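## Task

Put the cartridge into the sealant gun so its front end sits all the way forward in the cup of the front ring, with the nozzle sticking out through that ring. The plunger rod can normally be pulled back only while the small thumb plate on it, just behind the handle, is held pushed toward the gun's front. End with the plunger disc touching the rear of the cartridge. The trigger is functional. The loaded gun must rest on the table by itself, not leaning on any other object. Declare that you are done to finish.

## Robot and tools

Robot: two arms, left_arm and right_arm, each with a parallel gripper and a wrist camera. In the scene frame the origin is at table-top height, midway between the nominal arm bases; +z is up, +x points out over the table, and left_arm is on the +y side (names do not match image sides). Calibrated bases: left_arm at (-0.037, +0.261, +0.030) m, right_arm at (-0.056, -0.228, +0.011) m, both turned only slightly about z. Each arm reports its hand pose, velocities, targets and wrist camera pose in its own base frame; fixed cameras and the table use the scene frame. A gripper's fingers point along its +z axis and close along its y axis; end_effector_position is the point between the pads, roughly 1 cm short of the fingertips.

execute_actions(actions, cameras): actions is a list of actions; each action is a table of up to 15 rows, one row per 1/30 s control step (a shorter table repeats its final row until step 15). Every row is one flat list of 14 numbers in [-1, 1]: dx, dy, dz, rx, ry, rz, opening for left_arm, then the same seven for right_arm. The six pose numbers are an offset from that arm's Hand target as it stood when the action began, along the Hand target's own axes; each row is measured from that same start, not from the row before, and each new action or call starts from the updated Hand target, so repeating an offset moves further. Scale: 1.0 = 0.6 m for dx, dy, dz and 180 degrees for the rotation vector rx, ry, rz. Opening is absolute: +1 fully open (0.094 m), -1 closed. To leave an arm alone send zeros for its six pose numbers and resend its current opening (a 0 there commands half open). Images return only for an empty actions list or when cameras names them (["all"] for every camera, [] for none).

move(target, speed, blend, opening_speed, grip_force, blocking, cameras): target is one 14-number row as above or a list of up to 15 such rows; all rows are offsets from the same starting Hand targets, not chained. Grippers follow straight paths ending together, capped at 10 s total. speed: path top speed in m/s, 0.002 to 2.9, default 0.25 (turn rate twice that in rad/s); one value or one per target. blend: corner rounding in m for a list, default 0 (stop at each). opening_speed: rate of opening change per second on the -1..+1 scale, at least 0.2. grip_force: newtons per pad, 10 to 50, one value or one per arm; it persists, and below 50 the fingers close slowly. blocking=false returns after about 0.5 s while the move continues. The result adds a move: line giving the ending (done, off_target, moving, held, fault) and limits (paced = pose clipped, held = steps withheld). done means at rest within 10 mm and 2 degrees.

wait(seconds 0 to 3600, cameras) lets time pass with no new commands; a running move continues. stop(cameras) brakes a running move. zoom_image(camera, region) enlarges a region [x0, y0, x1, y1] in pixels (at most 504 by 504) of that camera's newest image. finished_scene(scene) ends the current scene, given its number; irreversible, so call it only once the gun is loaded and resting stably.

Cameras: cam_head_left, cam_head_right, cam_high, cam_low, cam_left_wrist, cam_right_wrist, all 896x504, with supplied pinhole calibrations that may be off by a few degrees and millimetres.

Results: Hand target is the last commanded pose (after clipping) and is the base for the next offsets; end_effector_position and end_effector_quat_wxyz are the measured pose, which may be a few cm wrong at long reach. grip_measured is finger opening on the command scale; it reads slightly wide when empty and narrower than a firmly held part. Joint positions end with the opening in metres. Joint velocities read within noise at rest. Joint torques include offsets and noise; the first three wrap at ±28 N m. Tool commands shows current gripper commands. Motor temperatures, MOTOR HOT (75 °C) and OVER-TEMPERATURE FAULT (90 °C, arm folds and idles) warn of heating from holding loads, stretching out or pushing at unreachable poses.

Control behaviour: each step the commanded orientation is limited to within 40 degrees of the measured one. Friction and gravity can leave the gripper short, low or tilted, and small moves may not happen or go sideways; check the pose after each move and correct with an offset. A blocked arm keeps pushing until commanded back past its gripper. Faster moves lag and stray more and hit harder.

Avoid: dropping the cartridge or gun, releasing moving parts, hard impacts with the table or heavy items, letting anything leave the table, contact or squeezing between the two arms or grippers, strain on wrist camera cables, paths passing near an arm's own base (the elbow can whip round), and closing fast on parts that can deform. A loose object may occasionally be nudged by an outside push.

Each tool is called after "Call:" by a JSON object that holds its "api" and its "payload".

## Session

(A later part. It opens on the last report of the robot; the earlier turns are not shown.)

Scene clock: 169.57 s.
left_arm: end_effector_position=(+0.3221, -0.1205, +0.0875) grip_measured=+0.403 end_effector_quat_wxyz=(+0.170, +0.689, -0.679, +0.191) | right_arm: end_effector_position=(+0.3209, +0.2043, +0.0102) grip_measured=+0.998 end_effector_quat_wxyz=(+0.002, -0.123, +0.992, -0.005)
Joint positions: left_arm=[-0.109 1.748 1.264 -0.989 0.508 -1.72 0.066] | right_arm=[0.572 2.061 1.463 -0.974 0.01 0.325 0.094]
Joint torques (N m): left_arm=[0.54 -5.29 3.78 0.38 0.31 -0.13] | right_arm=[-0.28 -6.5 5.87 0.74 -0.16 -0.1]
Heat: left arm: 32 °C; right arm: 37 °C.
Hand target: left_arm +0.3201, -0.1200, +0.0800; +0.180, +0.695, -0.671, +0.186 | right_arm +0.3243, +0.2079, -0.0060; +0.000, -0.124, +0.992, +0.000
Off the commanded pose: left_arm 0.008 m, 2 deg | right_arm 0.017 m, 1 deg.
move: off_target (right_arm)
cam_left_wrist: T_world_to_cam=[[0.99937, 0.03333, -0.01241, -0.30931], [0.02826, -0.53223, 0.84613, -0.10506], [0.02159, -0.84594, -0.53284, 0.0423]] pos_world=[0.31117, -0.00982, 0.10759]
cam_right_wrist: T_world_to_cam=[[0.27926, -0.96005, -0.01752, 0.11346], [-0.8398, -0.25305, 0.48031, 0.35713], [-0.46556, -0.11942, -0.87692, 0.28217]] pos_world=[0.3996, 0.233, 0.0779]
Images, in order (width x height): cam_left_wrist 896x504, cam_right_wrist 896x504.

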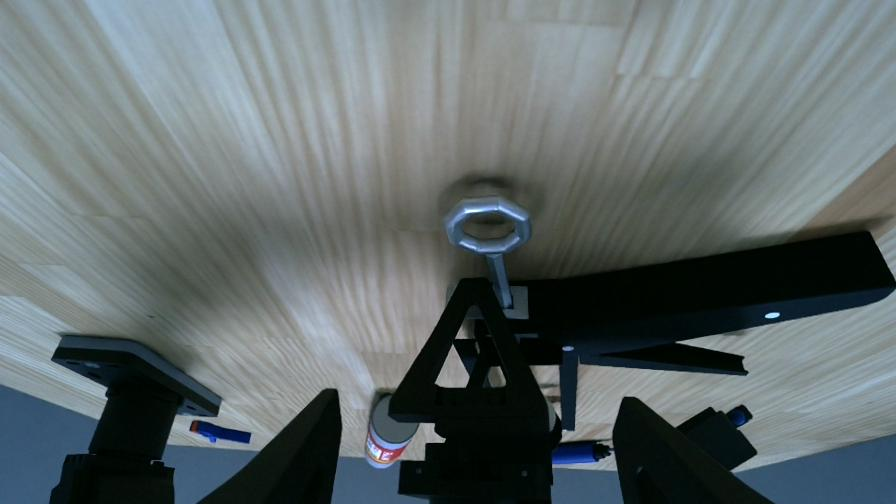

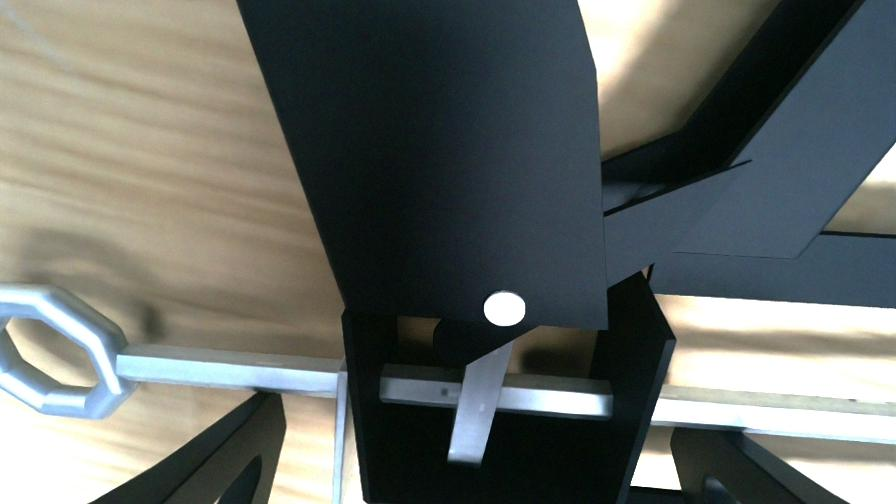

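Call:
{"api": "move", "payload": {"target": [[0,0,0,0,0,0,0.4, 0, -0.0045, 0, 0, 0, 0.0, 1.0],[0,0,0,0,0,0,0.4, 0,-0.0045,0, 0, 0, 0.0, 0.1]], "cameras": ["cam_right_wrist", "cam_left_wrist"], "speed": 0.1, "grip_force": [50, 30], "opening_speed": 0.4}}

Scene clock: 177.50 s.
left_arm: end_effector_position=(+0.3221, -0.1205, +0.0875) grip_measured=+0.403 end_effector_quat_wxyz=(+0.170, +0.689, -0.679, +0.191) | right_arm: end_effector_position=(+0.3210, +0.2037, +0.0092) grip_measured=+0.162 end_effector_quat_wxyz=(+0.000, -0.121, +0.993, +0.000)
Joint positions: left_arm=[-0.109 1.748 1.264 -0.989 0.508 -1.72 0.066] | right_arm=[0.565 2.061 1.459 -0.969 0 0.323 0.055]
Joint torques (N m): left_arm=[0.58 -5.29 3.77 0.37 0.32 -0.11] | right_arm=[-0.29 -6.6 5.9 0.72 -0.07 -0.13]
Heat: left arm: 32 °C; right arm: 37 °C.
Hand target: left_arm +0.3201, -0.1200, +0.0800; +0.180, +0.695, -0.671, +0.186 | right_arm +0.3249, +0.2052, -0.0060; +0.000, -0.124, +0.992, +0.000
Off the commanded pose: left_arm 0.008 m, 2 deg | right_arm 0.016 m, 0 deg.
grip_force (N): 50, 30
move: off_target (right_arm); target 2's new opening was sent with right_arm's hand 0.017 m and 1 deg from that target
cam_left_wrist: T_world_to_cam=[[0.99937, 0.03333, -0.01241, -0.30931], [0.02826, -0.53223, 0.84613, -0.10506], [0.02159, -0.84594, -0.53284, 0.0423]] pos_world=[0.31117, -0.00982, 0.10759]
cam_right_wrist: T_world_to_cam=[[0.2747, -0.96114, -0.02728, 0.11459], [-0.83873, -0.25339, 0.48199, 0.35735], [-0.47017, -0.10953, -0.87575, 0.28081]] pos_world=[0.40028, 0.23144, 0.07681]
Images, in order (width x height): cam_left_wrist 896x504, cam_right_wrist 896x504.

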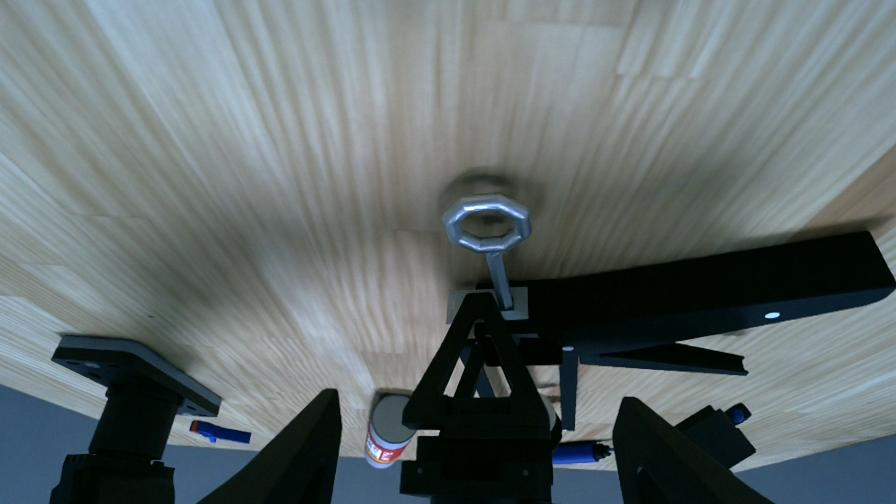

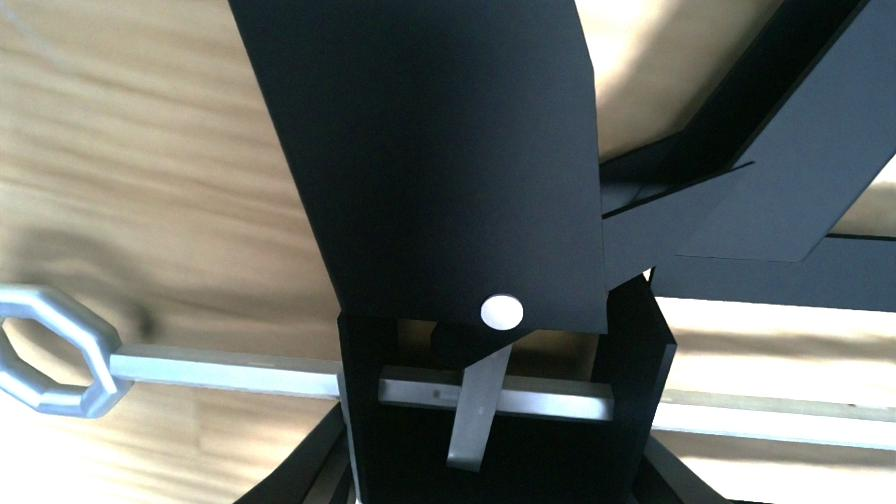

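Call:
{"api": "execute_actions", "payload": {"actions": [], "cameras": ["cam_low", "cam_high", "cam_head_left", "cam_head_right"]}}

Call:
{"api": "zoom_image", "payload": {"camera": "cam_low", "region": [380, 130, 600, 300]}}

Call:
{"api": "zoom_image", "payload": {"camera": "cam_high", "region": [320, 120, 600, 340]}}

Scene clock: 188.93 s.
left_arm: end_effector_position=(+0.3221, -0.1205, +0.0875) grip_measured=+0.403 end_effector_quat_wxyz=(+0.170, +0.689, -0.679, +0.191) | right_arm: end_effector_position=(+0.3210, +0.2037, +0.0092) grip_measured=+0.162 end_effector_quat_wxyz=(+0.000, -0.121, +0.993, +0.000)
Joint positions: left_arm=[-0.109 1.748 1.264 -0.989 0.508 -1.72 0.066] | right_arm=[0.565 2.061 1.459 -0.969 0 0.323 0.055]
Joint velocities: within noise
Joint torques (N m): left_arm=[0.55 -5.31 3.81 0.38 0.31 -0.13] | right_arm=[-0.31 -6.56 5.87 0.72 -0.07 -0.15]
Motor temperatures (°C): left_arm=[26 32 31 27 24 27 27] | right_arm=[25 32 36 27 26 23 25]
Heat: left arm: 32 °C; right arm: 36 °C.
Hand target: left_arm +0.3201, -0.1200, +0.0800; +0.180, +0.695, -0.671, +0.186 | right_arm +0.3249, +0.2052, -0.0060; +0.000, -0.124, +0.992, +0.000
Tool commands: left_gripper/opening=+0.4 right_gripper/opening=+0.1
Off the commanded pose: left_arm 0.008 m, 2 deg | right_arm 0.016 m, 0 deg.
grip_force (N): 50, 30
Images, in order (width x height): cam_head_left 896x504, cam_head_right 896x504, cam_high 896x504, cam_low 896x504.

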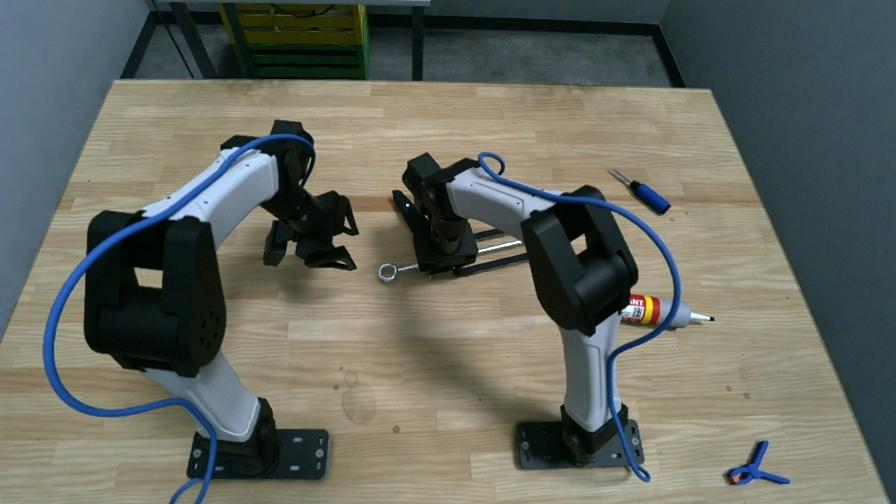

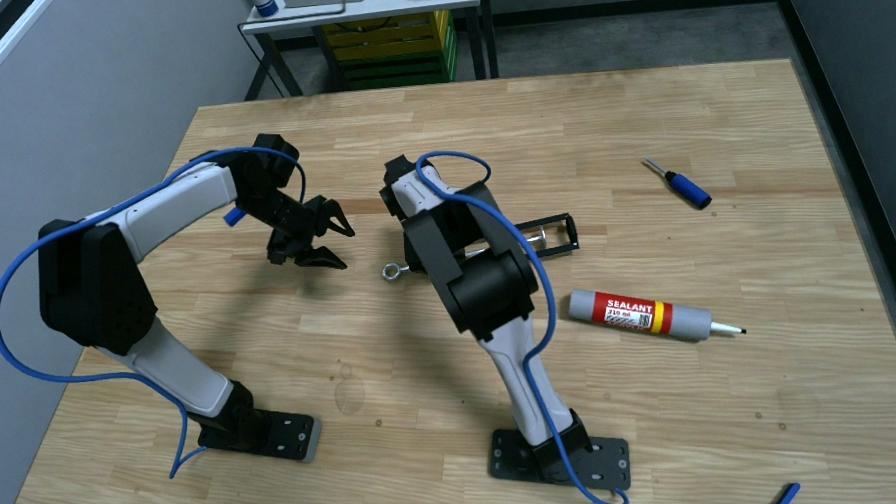

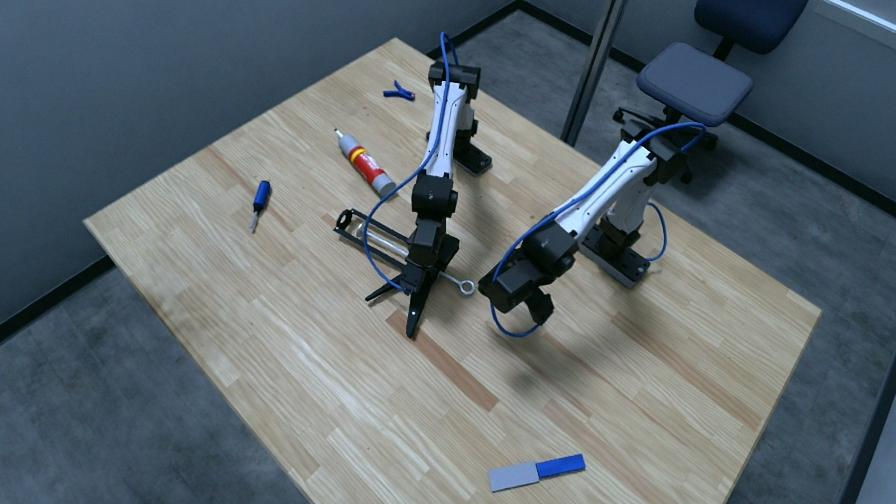

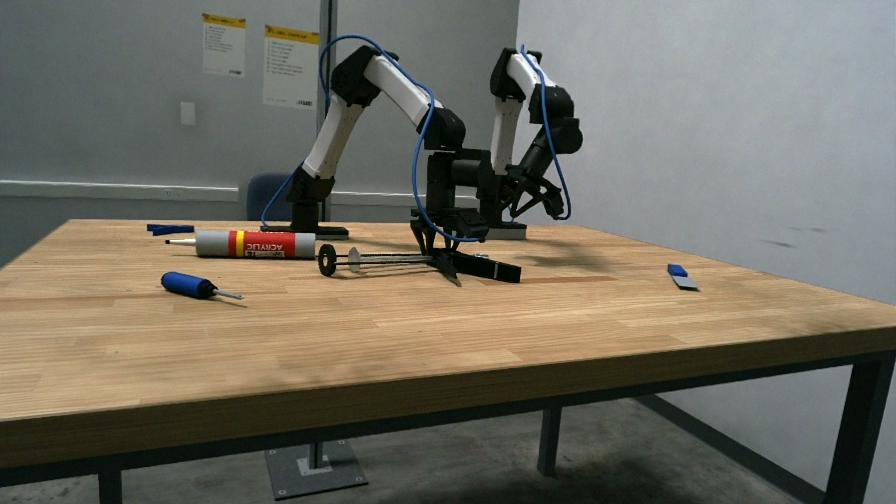

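Scaled by 2.291.

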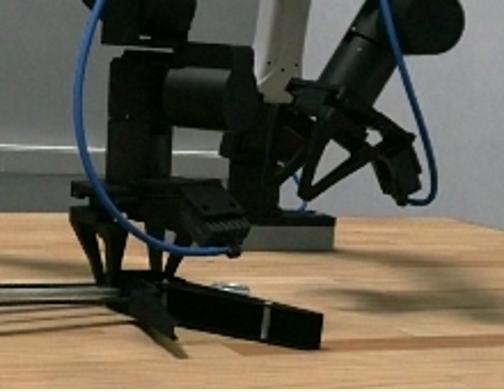

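Scaled by 1.800.

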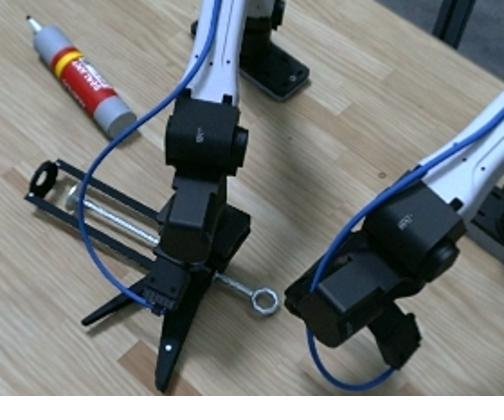

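Call:
{"api": "move", "payload": {"target": [0.04,-0.0163,0.1337,0,-0.0444,0,0.4, 0,0,0, 0, 0, 0.0, 0.1], "cameras": ["cam_left_wrist", "cam_low"], "speed": 0.15}}

Scene clock: 197.27 s.
left_arm: end_effector_position=(+0.3289, -0.1800, +0.0273) grip_measured=+0.403 end_effector_quat_wxyz=(+0.138, +0.702, -0.684, +0.141) | right_arm: end_effector_position=(+0.3210, +0.2037, +0.0092) grip_measured=+0.162 end_effector_quat_wxyz=(+0.000, -0.121, +0.993, +0.000)
Joint positions: left_arm=[-0.331 1.899 1.24 -0.767 0.372 -1.957 0.066] | right_arm=[0.565 2.061 1.459 -0.969 0 0.323 0.055]
Joint torques (N m): left_arm=[-0.28 -6.08 5.26 0.46 0.01 -0.13] | right_arm=[-0.31 -6.57 5.9 0.72 -0.07 -0.14]
Heat: left arm: 32 °C; right arm: 36 °C.
Hand target: left_arm +0.3319, -0.1805, +0.0225; +0.133, +0.706, -0.682, +0.137 | right_arm +0.3249, +0.2052, -0.0060; +0.000, -0.124, +0.992, +0.000
Off the commanded pose: left_arm 0.006 m, 1 deg | right_arm 0.016 m, 0 deg.
grip_force (N): 50, 30
move: done
cam_left_wrist: T_world_to_cam=[[0.99839, 0.0433, -0.03671, -0.31205], [0.05577, -0.62706, 0.77697, -0.11028], [0.01063, -0.77777, -0.62847, -0.02179]] pos_world=[0.31793, -0.07259, 0.06053]
Images, in order (width x height): cam_low 896x504, cam_left_wrist 896x504.

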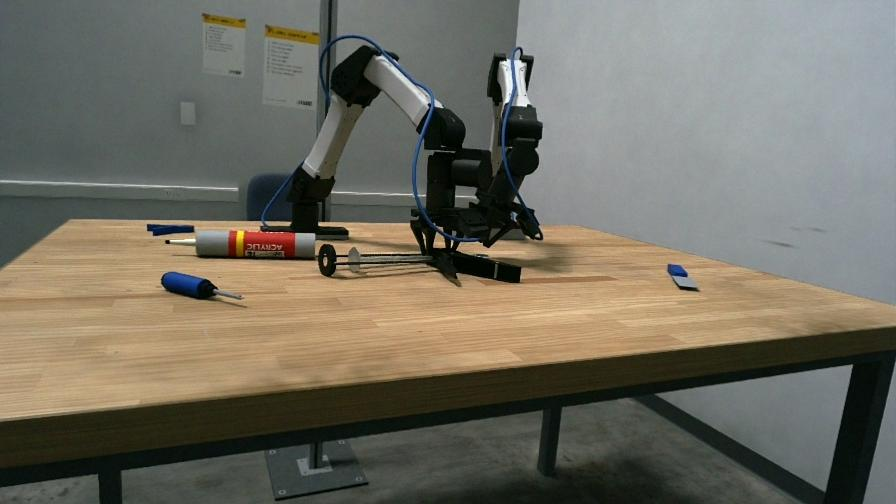

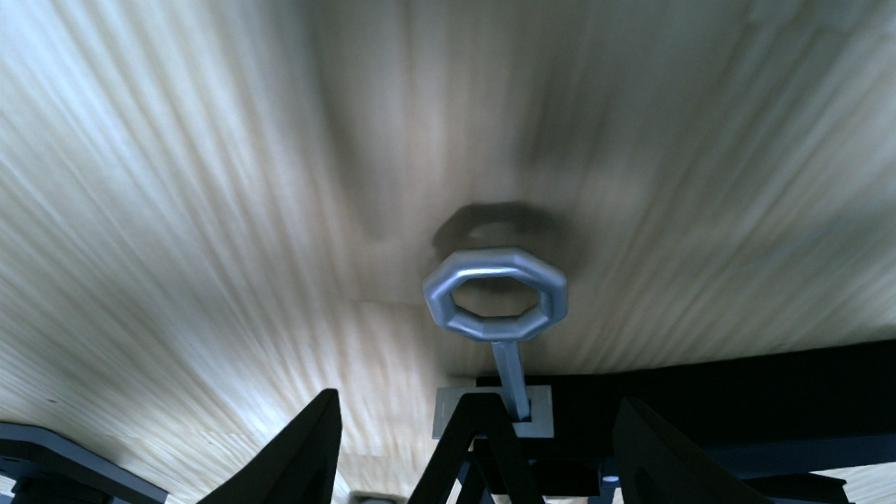

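Call:
{"api": "move", "payload": {"target": [-0.0212,-0.0123,0.0668,0,0,0,0.4, 0,0,0, 0, 0, 0.0, 0.1], "cameras": ["cam_left_wrist"], "speed": 0.12}}

Scene clock: 202.40 s.
left_arm: end_effector_position=(+0.3426, -0.1846, -0.0097) grip_measured=+0.403 end_effector_quat_wxyz=(+0.135, +0.702, -0.684, +0.148) | right_arm: end_effector_position=(+0.3210, +0.2037, +0.0092) grip_measured=+0.162 end_effector_quat_wxyz=(+0.000, -0.121, +0.993, +0.000)
Joint positions: left_arm=[-0.331 2 1.218 -0.626 0.371 -1.959 0.066] | right_arm=[0.565 2.061 1.459 -0.969 0 0.323 0.055]
Joint torques (N m): left_arm=[-0.28 -6.37 3.79 0.51 0 -0.14] | right_arm=[-0.32 -6.57 5.91 0.72 -0.06 -0.14]
Heat: left arm: 32 °C; right arm: 36 °C.
Hand target: left_arm +0.3393, -0.1835, -0.0194; +0.133, +0.706, -0.682, +0.137 | right_arm +0.3249, +0.2052, -0.0060; +0.000, -0.124, +0.992, +0.000
Off the commanded pose: left_arm 0.010 m, 1 deg | right_arm 0.016 m, 0 deg.
grip_force (N): 50, 30
move: done
cam_left_wrist: T_world_to_cam=[[0.99876, 0.04511, -0.021, -0.32663], [0.04457, -0.62347, 0.78058, -0.08057], [0.02212, -0.78055, -0.6247, -0.05314]] pos_world=[0.33099, -0.07698, 0.02284]

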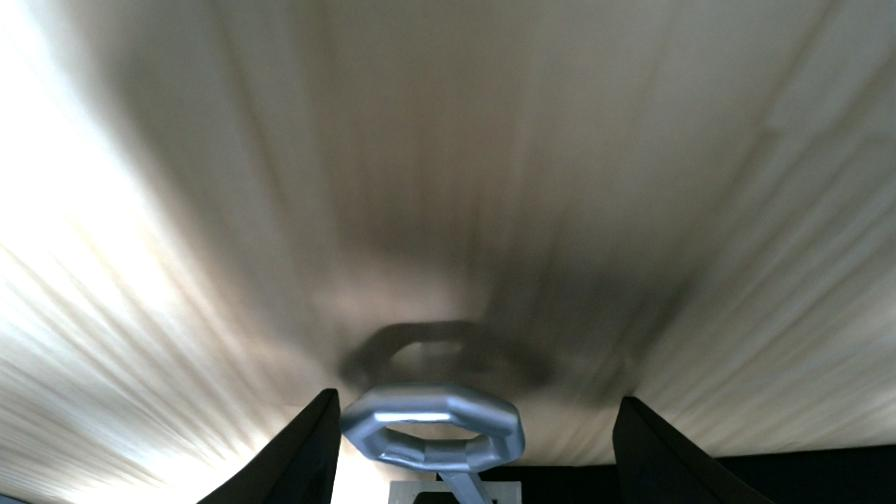

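Call:
{"api": "move", "payload": {"target": [[-0.003,0.0167,0.006,0,0,0,0.4, 0,0,0, 0, 0, 0.0, 0.1],[-0.003,0.0167,0.006,0,0,0,-0.4, 0,0,0, 0, 0, 0.0, 0.1]], "cameras": ["cam_left_wrist", "cam_right_wrist"], "speed": 0.1, "opening_speed": 0.5}}

Scene clock: 209.10 s.
left_arm: end_effector_position=(+0.3421, -0.1867, -0.0125) grip_measured=-0.205 end_effector_quat_wxyz=(+0.129, +0.700, -0.684, +0.160) | right_arm: end_effector_position=(+0.3271, +0.2043, +0.0092) grip_measured=+0.159 end_effector_quat_wxyz=(+0.012, -0.113, +0.994, +0.001)
Joint positions: left_arm=[-0.337 1.988 1.181 -0.573 0.37 -1.968 0.037] | right_arm=[0.562 2.061 1.459 -0.947 0.008 0.335 0.054]
Joint torques (N m): left_arm=[-0.59 -7.05 2.47 0.36 0 -0.11] | right_arm=[0.02 -6.61 6 0.57 -0.14 -0.28]
Heat: left arm: 33 °C; right arm: 36 °C.
Hand target: left_arm +0.3293, -0.1835, -0.0234; +0.133, +0.706, -0.682, +0.137 | right_arm +0.3249, +0.2053, -0.0060; +0.000, -0.124, +0.992, +0.000
Off the commanded pose: left_arm 0.017 m, 3 deg | right_arm 0.015 m, 2 deg.
grip_force (N): 50, 30
move: off_target (left_arm); target 2's new opening was sent with left_arm's hand 0.016 m and 2 deg from that target
cam_left_wrist: T_world_to_cam=[[0.99887, 0.04746, 0.0022, -0.32535], [0.02754, -0.61627, 0.78705, -0.07256], [0.03871, -0.7861, -0.61688, -0.0632]] pos_world=[0.32943, -0.07896, 0.01884]
cam_right_wrist: T_world_to_cam=[[0.26012, -0.96524, -0.02563, 0.11912], [-0.8534, -0.24224, 0.46154, 0.36524], [-0.45171, -0.09818, -0.88675, 0.27546]] pos_world=[0.40514, 0.2305, 0.07874]

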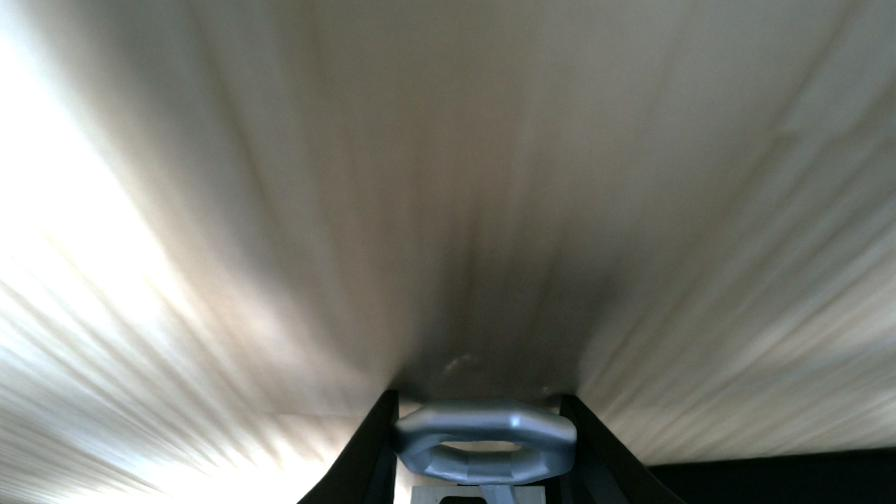

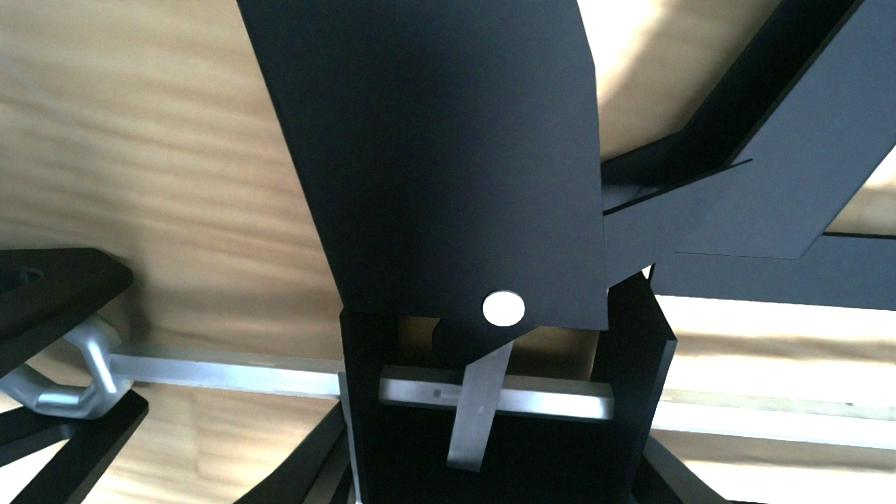

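Call:
{"api": "move", "payload": {"target": [-0.0908,0.0107,-0.0367,0,0,0,-0.4, 0,0,0, 0, 0, 0.0, 0.1], "cameras": ["cam_left_wrist", "cam_right_wrist"], "speed": 0.08}}

Scene clock: 222.60 s.
left_arm: end_effector_position=(+0.3363, -0.1472, -0.0135) grip_measured=-0.205 end_effector_quat_wxyz=(+0.135, +0.696, -0.684, +0.173) | right_arm: end_effector_position=(+0.3289, +0.2081, +0.0093) grip_measured=+0.159 end_effector_quat_wxyz=(+0.018, -0.112, +0.994, +0.004)
Joint positions: left_arm=[-0.22 1.939 1.095 -0.565 0.415 -1.843 0.037] | right_arm=[0.568 2.061 1.459 -0.933 0.008 0.343 0.054]
Joint torques (N m): left_arm=[2.56 -7.41 2.15 -0.09 -0.21 0.31] | right_arm=[-0.53 -6.6 6.05 0.46 -0.15 -0.35]
Heat: left arm: 34 °C; right arm: 35 °C.
Hand target: left_arm +0.3209, -0.1251, -0.0235; +0.133, +0.706, -0.682, +0.137 | right_arm +0.3249, +0.2053, -0.0060; +0.000, -0.124, +0.992, +0.000
Off the commanded pose: left_arm 0.029 m, 4 deg | right_arm 0.016 m, 2 deg.
grip_force (N): 50, 30
move: off_target (left_arm)
cam_left_wrist: T_world_to_cam=[[0.99896, 0.0438, 0.01259, -0.32187], [0.01591, -0.59408, 0.80425, -0.03985], [0.04271, -0.80321, -0.59416, -0.036]] pos_world=[0.32371, -0.03849, 0.01471]
cam_right_wrist: T_world_to_cam=[[0.25864, -0.9655, -0.03023, 0.12284], [-0.85941, -0.24429, 0.44916, 0.37019], [-0.44105, -0.09019, -0.89294, 0.27164]] pos_world=[0.40618, 0.23353, 0.08]

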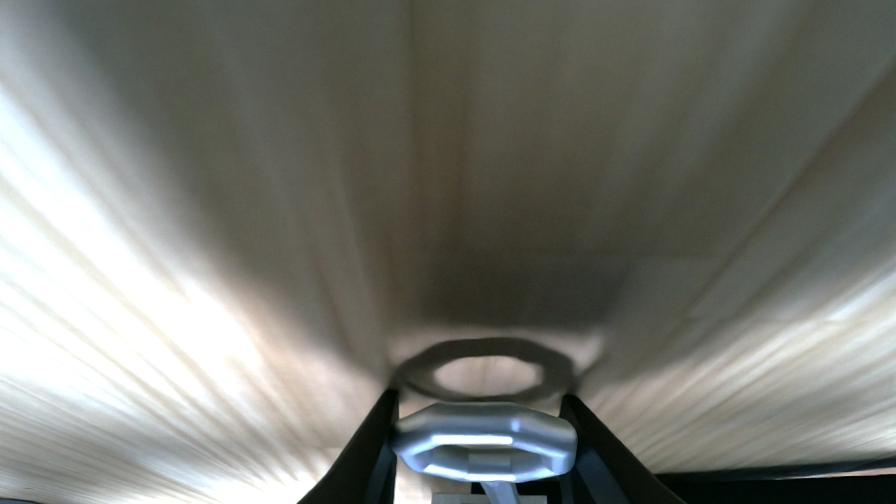

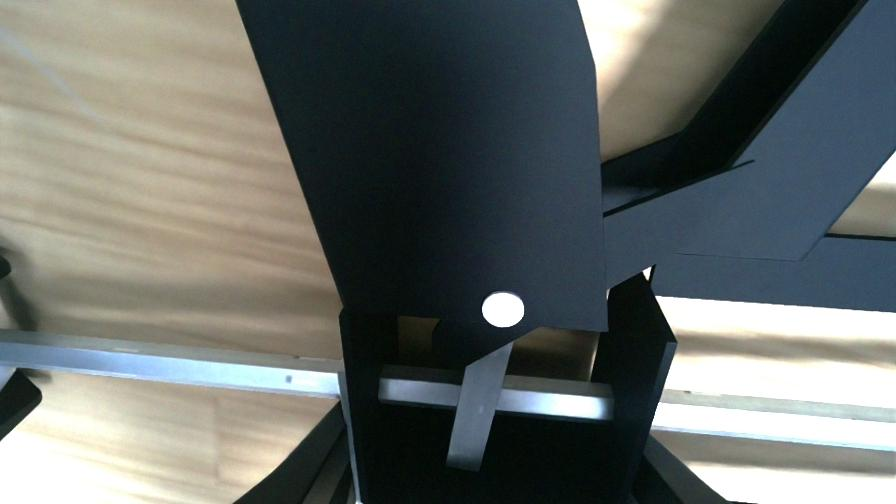

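Call:
{"api": "move", "payload": {"target": [-0.1214,0.0254,-0.0490,0,0,0,-0.4, 0,0,0, 0, 0, 0.0, 0.1], "cameras": ["cam_left_wrist", "cam_right_wrist"], "speed": 0.1}}

Scene clock: 227.83 s.
left_arm: end_effector_position=(+0.3197, -0.0663, -0.0147) grip_measured=-0.206 end_effector_quat_wxyz=(+0.131, +0.695, -0.686, +0.171) | right_arm: end_effector_position=(+0.3302, +0.2102, +0.0099) grip_measured=+0.159 end_effector_quat_wxyz=(+0.022, -0.110, +0.994, +0.006)
Joint positions: left_arm=[0.02 1.884 1.019 -0.652 0.431 -1.576 0.037] | right_arm=[0.57 2.061 1.461 -0.926 0.008 0.35 0.054]
Joint torques (N m): left_arm=[2.89 -6.48 2.25 -0.16 -0.25 0.27] | right_arm=[-0.77 -6.67 5.89 0.43 -0.14 -0.43]
Heat: left arm: 34 °C; right arm: 35 °C.
Hand target: left_arm +0.3030, -0.0471, -0.0234; +0.133, +0.706, -0.682, +0.137 | right_arm +0.3250, +0.2052, -0.0061; +0.000, -0.124, +0.992, +0.000
Off the commanded pose: left_arm 0.027 m, 4 deg | right_arm 0.017 m, 3 deg.
grip_force (N): 50, 30
move: off_target (left_arm)
cam_left_wrist: T_world_to_cam=[[0.99909, 0.03959, 0.01575, -0.30912], [0.01129, -0.60233, 0.79817, 0.01034], [0.04109, -0.79727, -0.60223, 0.02974]] pos_world=[0.3075, 0.04218, 0.01452]
cam_right_wrist: T_world_to_cam=[[0.25523, -0.9663, -0.03339, 0.12595], [-0.86336, -0.24332, 0.44204, 0.37279], [-0.43527, -0.08399, -0.89637, 0.26971]] pos_world=[0.4071, 0.23506, 0.08118]

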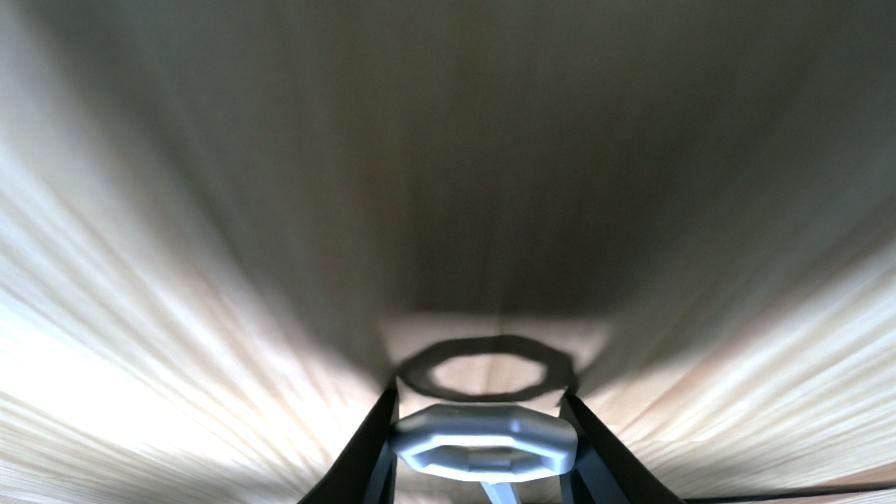

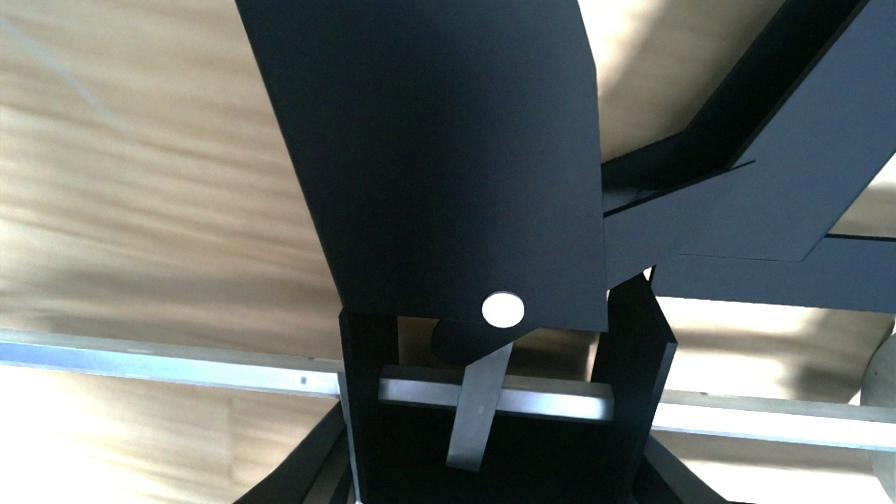

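Call:
{"api": "move", "payload": {"target": [-0.0607,0.0127,-0.0245,0,0,0,-0.4, 0,0,0, 0, 0, 0.0, 0.1], "cameras": ["cam_head_left", "cam_right_wrist"], "speed": 0.1}}

Scene clock: 233.23 s.
left_arm: end_effector_position=(+0.3111, -0.0283, -0.0142) grip_measured=-0.206 end_effector_quat_wxyz=(+0.132, +0.694, -0.686, +0.172) | right_arm: end_effector_position=(+0.3304, +0.2124, +0.0107) grip_measured=+0.159 end_effector_quat_wxyz=(+0.023, -0.110, +0.994, +0.009)
Joint positions: left_arm=[0.147 1.879 1.014 -0.711 0.437 -1.434 0.037] | right_arm=[0.573 2.061 1.464 -0.925 0.004 0.351 0.054]
Joint torques (N m): left_arm=[3.18 -6.11 2.51 -0.19 -0.35 0.32] | right_arm=[-1.05 -6.65 5.56 0.42 -0.11 -0.44]
Heat: left arm: 34 °C; right arm: 35 °C.
Hand target: left_arm +0.2941, -0.0080, -0.0234; +0.133, +0.706, -0.682, +0.137 | right_arm +0.3250, +0.2052, -0.0061; +0.000, -0.124, +0.992, +0.000
Off the commanded pose: left_arm 0.028 m, 4 deg | right_arm 0.019 m, 3 deg.
grip_force (N): 50, 30
move: off_target (left_arm)
cam_right_wrist: T_world_to_cam=[[0.25622, -0.96584, -0.03872, 0.12764], [-0.86363, -0.24673, 0.43962, 0.37395], [-0.43415, -0.0792, -0.89735, 0.26937]] pos_world=[0.4072, 0.23688, 0.08227]

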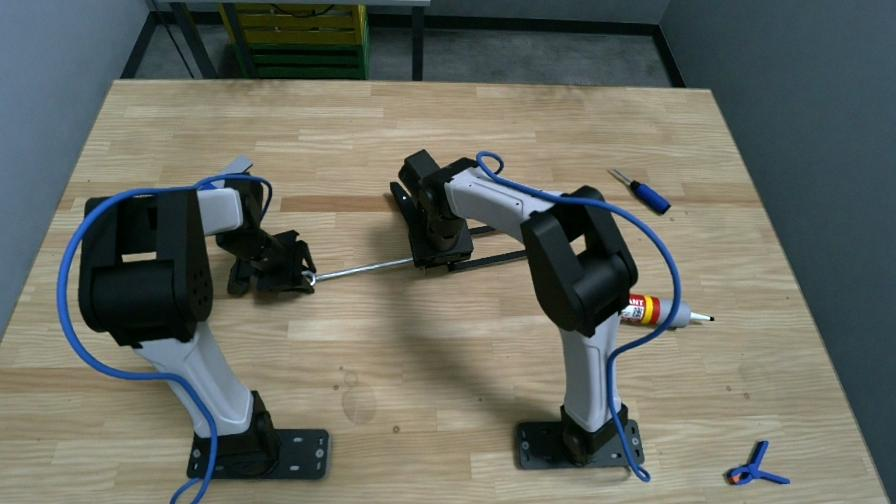

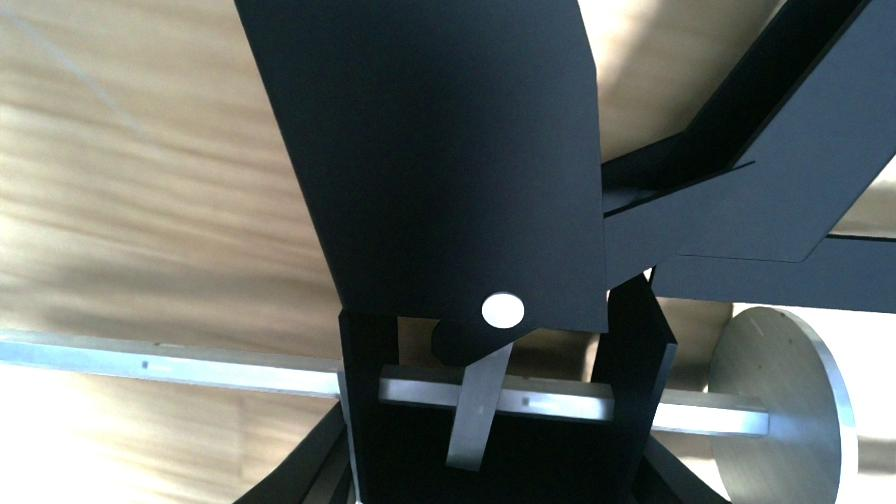

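Call:
{"api": "move", "payload": {"target": [[0.0317,-0.0238,0.0128,0,0,0,-0.4, 0,0,0, 0, 0, 0.0, 0.1],[0.0317,-0.0238,0.0128,0,0,0,-0.4, 0,0,0, 0, 0, 0.0, 0.32]], "cameras": ["cam_right_wrist"], "speed": 0.1}}

Scene clock: 242.00 s.
left_arm: end_effector_position=(+0.3117, -0.0324, -0.0150) grip_measured=-0.206 end_effector_quat_wxyz=(+0.133, +0.699, -0.683, +0.163) | right_arm: end_effector_position=(+0.3300, +0.2135, +0.0110) grip_measured=+0.317 end_effector_quat_wxyz=(+0.022, -0.121, +0.992, +0.012)
Joint positions: left_arm=[0.127 1.885 1.022 -0.714 0.424 -1.466 0.037] | right_arm=[0.573 2.061 1.465 -0.926 -0.003 0.33 0.062]
Joint torques (N m): left_arm=[-0.34 -4.41 5.14 -0.02 -0.21 -0.13] | right_arm=[-1.01 -6.67 5.46 0.42 -0.05 -0.22]
Heat: left arm: 34 °C; right arm: 35 °C.
Hand target: left_arm +0.3089, -0.0281, -0.0234; +0.133, +0.706, -0.682, +0.137 | right_arm +0.3250, +0.2052, -0.0060; +0.000, -0.124, +0.992, +0.000
Off the commanded pose: left_arm 0.010 m, 3 deg | right_arm 0.020 m, 3 deg.
grip_force (N): 50, 30
move: off_target (left_arm); target 2's new opening was sent with right_arm's hand 0.019 m and 3 deg from that target
cam_right_wrist: T_world_to_cam=[[0.27657, -0.95998, -0.04412, 0.12099], [-0.85716, -0.26719, 0.44033, 0.37599], [-0.4345, -0.08397, -0.89675, 0.27064]] pos_world=[0.40641, 0.23934, 0.08247]

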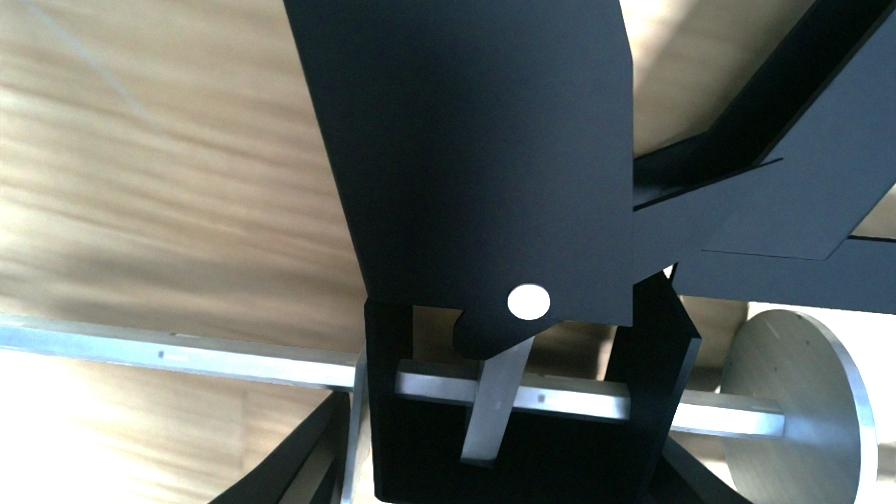

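Call:
{"api": "move", "payload": {"target": [[0,0,0,0,0,0,-0.4, -0.0113,0.0108,-0.1167, 0, 0, 0.0, 0.32],[0,0,0,0,0,0,-0.4, -0.0113,0.0108,-0.1167, 0, 0, 0.0, -1.0]], "cameras": ["cam_right_wrist","cam_low"], "speed": 0.15}}

Scene clock: 250.43 s.
left_arm: end_effector_position=(+0.3116, -0.0324, -0.0151) grip_measured=-0.206 end_effector_quat_wxyz=(+0.133, +0.700, -0.682, +0.163) | right_arm: end_effector_position=(+0.3265, +0.2114, +0.0556) grip_measured=-0.989 end_effector_quat_wxyz=(-0.008, -0.122, +0.992, -0.002)
Joint positions: left_arm=[0.127 1.885 1.022 -0.715 0.424 -1.468 0.037] | right_arm=[0.573 2.061 1.65 -1.175 -0.004 0.328 0.001]
Joint torques (N m): left_arm=[-0.28 -4.44 5.09 -0.03 -0.22 -0.11] | right_arm=[-0.09 -9.99 9.78 0.16 -0.05 -0.09]
Heat: left arm: 34 °C; right arm: 35 °C.
Hand target: left_arm +0.3089, -0.0281, -0.0235; +0.133, +0.706, -0.682, +0.137 | right_arm +0.3299, +0.2131, +0.0639; +0.000, -0.124, +0.992, +0.000
Off the commanded pose: left_arm 0.010 m, 3 deg | right_arm 0.009 m, 1 deg.
grip_force (N): 50, 30
move: done
cam_right_wrist: T_world_to_cam=[[0.27717, -0.96047, -0.02605, 0.1208], [-0.83064, -0.25316, 0.49594, 0.33809], [-0.48292, -0.11582, -0.86797, 0.32983]] pos_world=[0.40663, 0.23981, 0.12175]
Images, in order (width x height): cam_low 896x504, cam_right_wrist 896x504.

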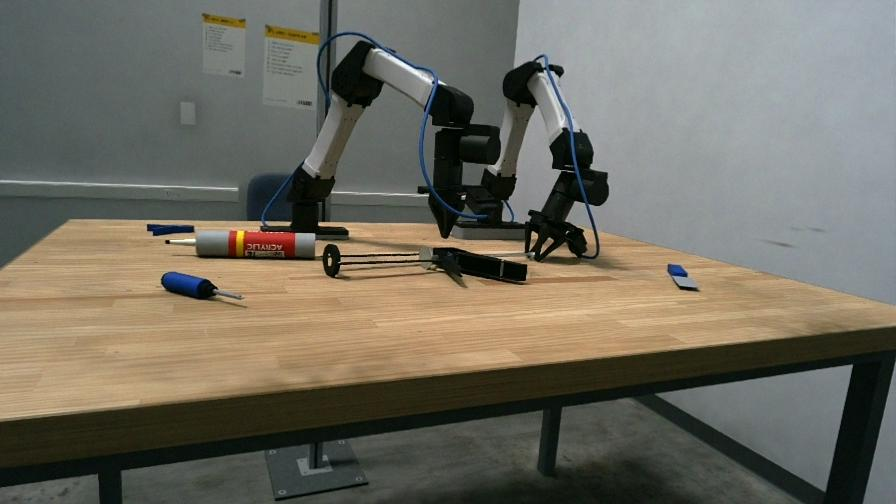

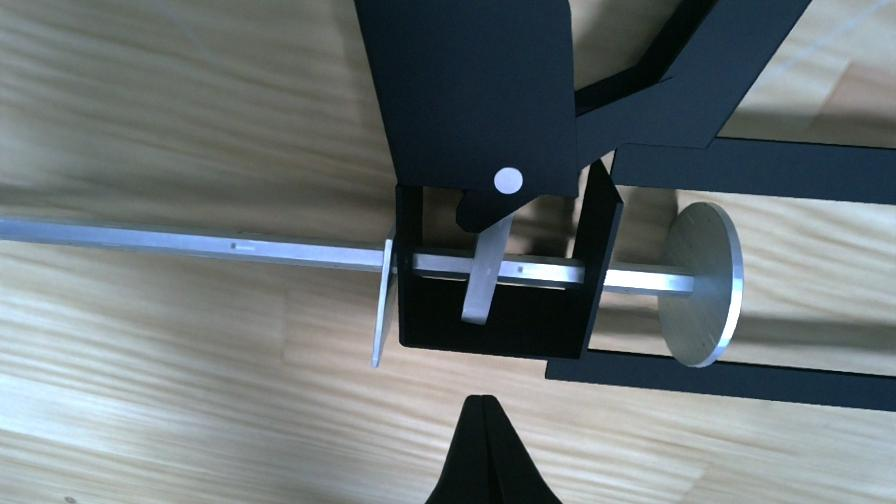

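Call:
{"api": "move", "payload": {"target": [[0,0,0,0,0,0,-0.4, -0.0032,0.0635,0.02, 0, 0, 0.0, -1.0],[0,0,0,0,0,0,-0.4, -0.0032,0.0635,0.09, 0, 0, 0.0, -1.0]], "cameras": ["cam_right_wrist"], "speed": 0.15}}

Scene clock: 259.17 s.
left_arm: end_effector_position=(+0.3116, -0.0324, -0.0151) grip_measured=-0.206 end_effector_quat_wxyz=(+0.133, +0.700, -0.682, +0.163) | right_arm: end_effector_position=(+0.3213, +0.2509, +0.0215) grip_measured=-0.989 end_effector_quat_wxyz=(+0.004, -0.128, +0.992, +0.007)
Joint positions: left_arm=[0.127 1.885 1.022 -0.715 0.424 -1.468 0.037] | right_arm=[0.66 2.134 1.624 -1.047 -0.007 0.404 0.001]
Joint torques (N m): left_arm=[-0.38 -4.4 5.16 -0.02 -0.22 -0.11] | right_arm=[-0.02 -7.83 6.9 0.47 0 0.03]
Heat: left arm: 33 °C; right arm: 36 °C.
Hand target: left_arm +0.3089, -0.0281, -0.0234; +0.133, +0.706, -0.682, +0.137 | right_arm +0.3224, +0.2506, +0.0100; +0.000, -0.124, +0.992, +0.000
Off the commanded pose: left_arm 0.010 m, 3 deg | right_arm 0.012 m, 1 deg.
grip_force (N): 50, 30
move: off_target (right_arm)
cam_right_wrist: T_world_to_cam=[[0.28821, -0.95678, -0.03873, 0.15502], [-0.83846, -0.27169, 0.47241, 0.36824], [-0.46252, -0.10368, -0.88053, 0.29304]] pos_world=[0.39961, 0.27875, 0.09007]

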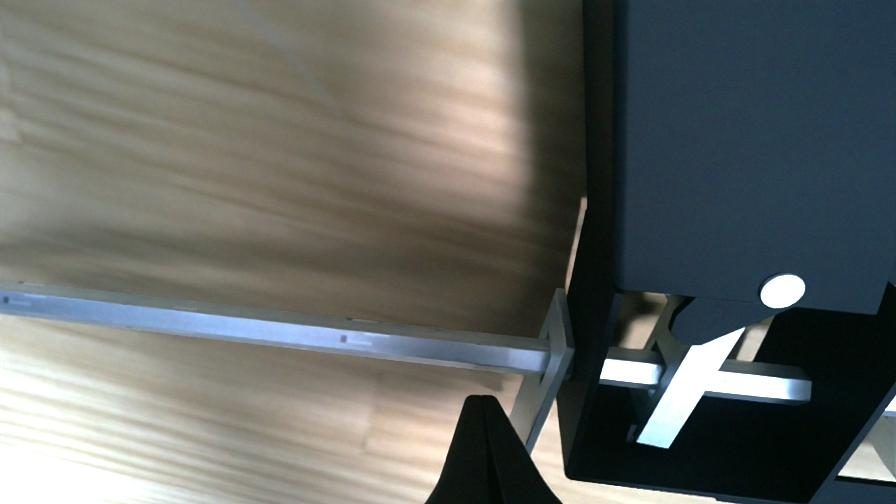

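Call:
{"api": "move", "payload": {"target": [[0,0,0,0,0,0,-0.4, 0.0067,0.0,0.02, 0, 0, 0.0, -1.0],[0,0,0,0,0,0,-0.4, 0.0067,-0.0117,0.02, 0, 0, 0.0, -1.0]], "cameras": ["cam_right_wrist"], "speed": 0.1}}

Scene clock: 263.13 s.
left_arm: end_effector_position=(+0.3116, -0.0324, -0.0151) grip_measured=-0.206 end_effector_quat_wxyz=(+0.133, +0.700, -0.682, +0.163) | right_arm: end_effector_position=(+0.3192, +0.2512, +0.0081) grip_measured=-0.989 end_effector_quat_wxyz=(+0.008, -0.127, +0.992, +0.012)
Joint positions: left_arm=[0.127 1.885 1.022 -0.715 0.424 -1.468 0.037] | right_arm=[0.662 2.134 1.568 -0.979 -0.012 0.408 0.001]
Joint torques (N m): left_arm=[-0.32 -4.37 5.16 -0.01 -0.22 -0.13] | right_arm=[-1.29 -8.42 6.02 0.38 0.04 -0.13]
Heat: left arm: 33 °C; right arm: 36 °C.
Hand target: left_arm +0.3089, -0.0281, -0.0234; +0.133, +0.706, -0.682, +0.137 | right_arm +0.3203, +0.2428, -0.0020; +0.000, -0.124, +0.992, +0.000
Off the commanded pose: left_arm 0.010 m, 3 deg | right_arm 0.013 m, 2 deg.
grip_force (N): 50, 30
move: off_target (right_arm)
cam_right_wrist: T_world_to_cam=[[0.28669, -0.95683, -0.04774, 0.15599], [-0.84148, -0.27533, 0.46487, 0.3749], [-0.45794, -0.0931, -0.88409, 0.27619]] pos_world=[0.39723, 0.27819, 0.07735]

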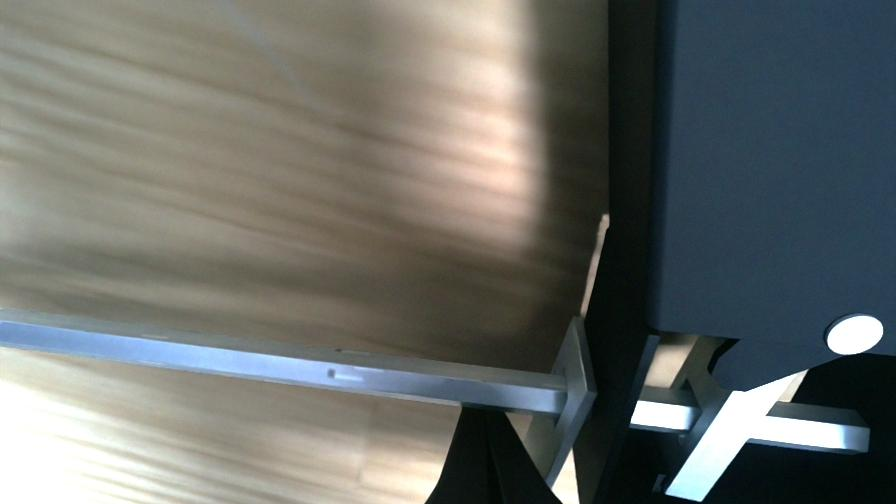

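Call:
{"api": "move", "payload": {"target": [0,0,0,0,0,0,-0.4, 0.0,-0.0417,0.0, 0, 0, 0.0, -1.0], "cameras": ["cam_right_wrist"], "speed": 0.08}}

Scene clock: 267.67 s.
left_arm: end_effector_position=(+0.3119, -0.0365, -0.0149) grip_measured=-0.206 end_effector_quat_wxyz=(+0.137, +0.701, -0.681, +0.164) | right_arm: end_effector_position=(+0.3200, +0.2481, +0.0001) grip_measured=-0.989 end_effector_quat_wxyz=(-0.005, -0.133, +0.990, +0.042)
Joint positions: left_arm=[0.117 1.887 1.024 -0.714 0.43 -1.482 0.037] | right_arm=[0.626 2.134 1.532 -0.937 -0.078 0.361 0.001]
Joint torques (N m): left_arm=[0.4 -4.53 5 -0.02 -0.27 0.05] | right_arm=[-3.29 -10.78 4.72 0.18 0.64 -0.27]
Heat: left arm: 33 °C; right arm: 36 °C.
Hand target: left_arm +0.3090, -0.0281, -0.0234; +0.133, +0.706, -0.682, +0.137 | right_arm +0.3264, +0.2186, -0.0020; +0.000, -0.124, +0.992, +0.000
Off the commanded pose: left_arm 0.012 m, 3 deg | right_arm 0.030 m, 5 deg.
grip_force (N): 50, 30
move: off_target (right_arm)
cam_right_wrist: T_world_to_cam=[[0.29636, -0.94863, -0.11077, 0.14733], [-0.82268, -0.31247, 0.47494, 0.38156], [-0.48516, -0.04963, -0.87302, 0.26712]] pos_world=[0.39983, 0.27224, 0.0683]

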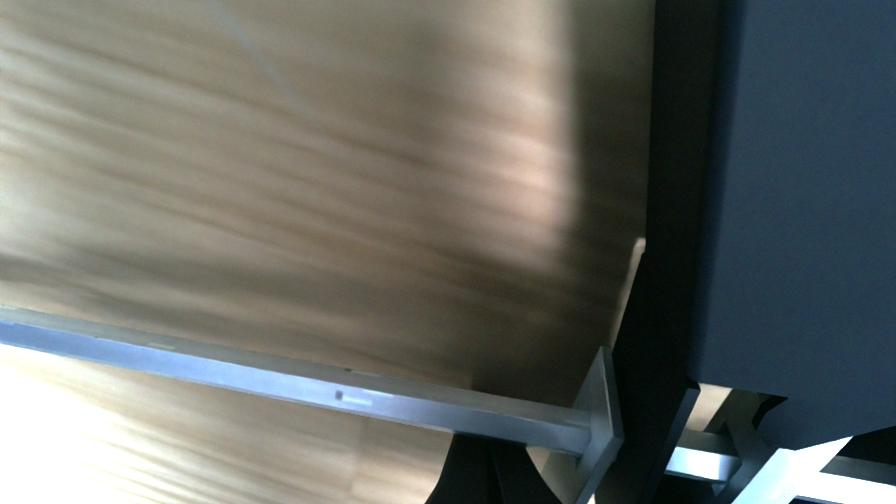

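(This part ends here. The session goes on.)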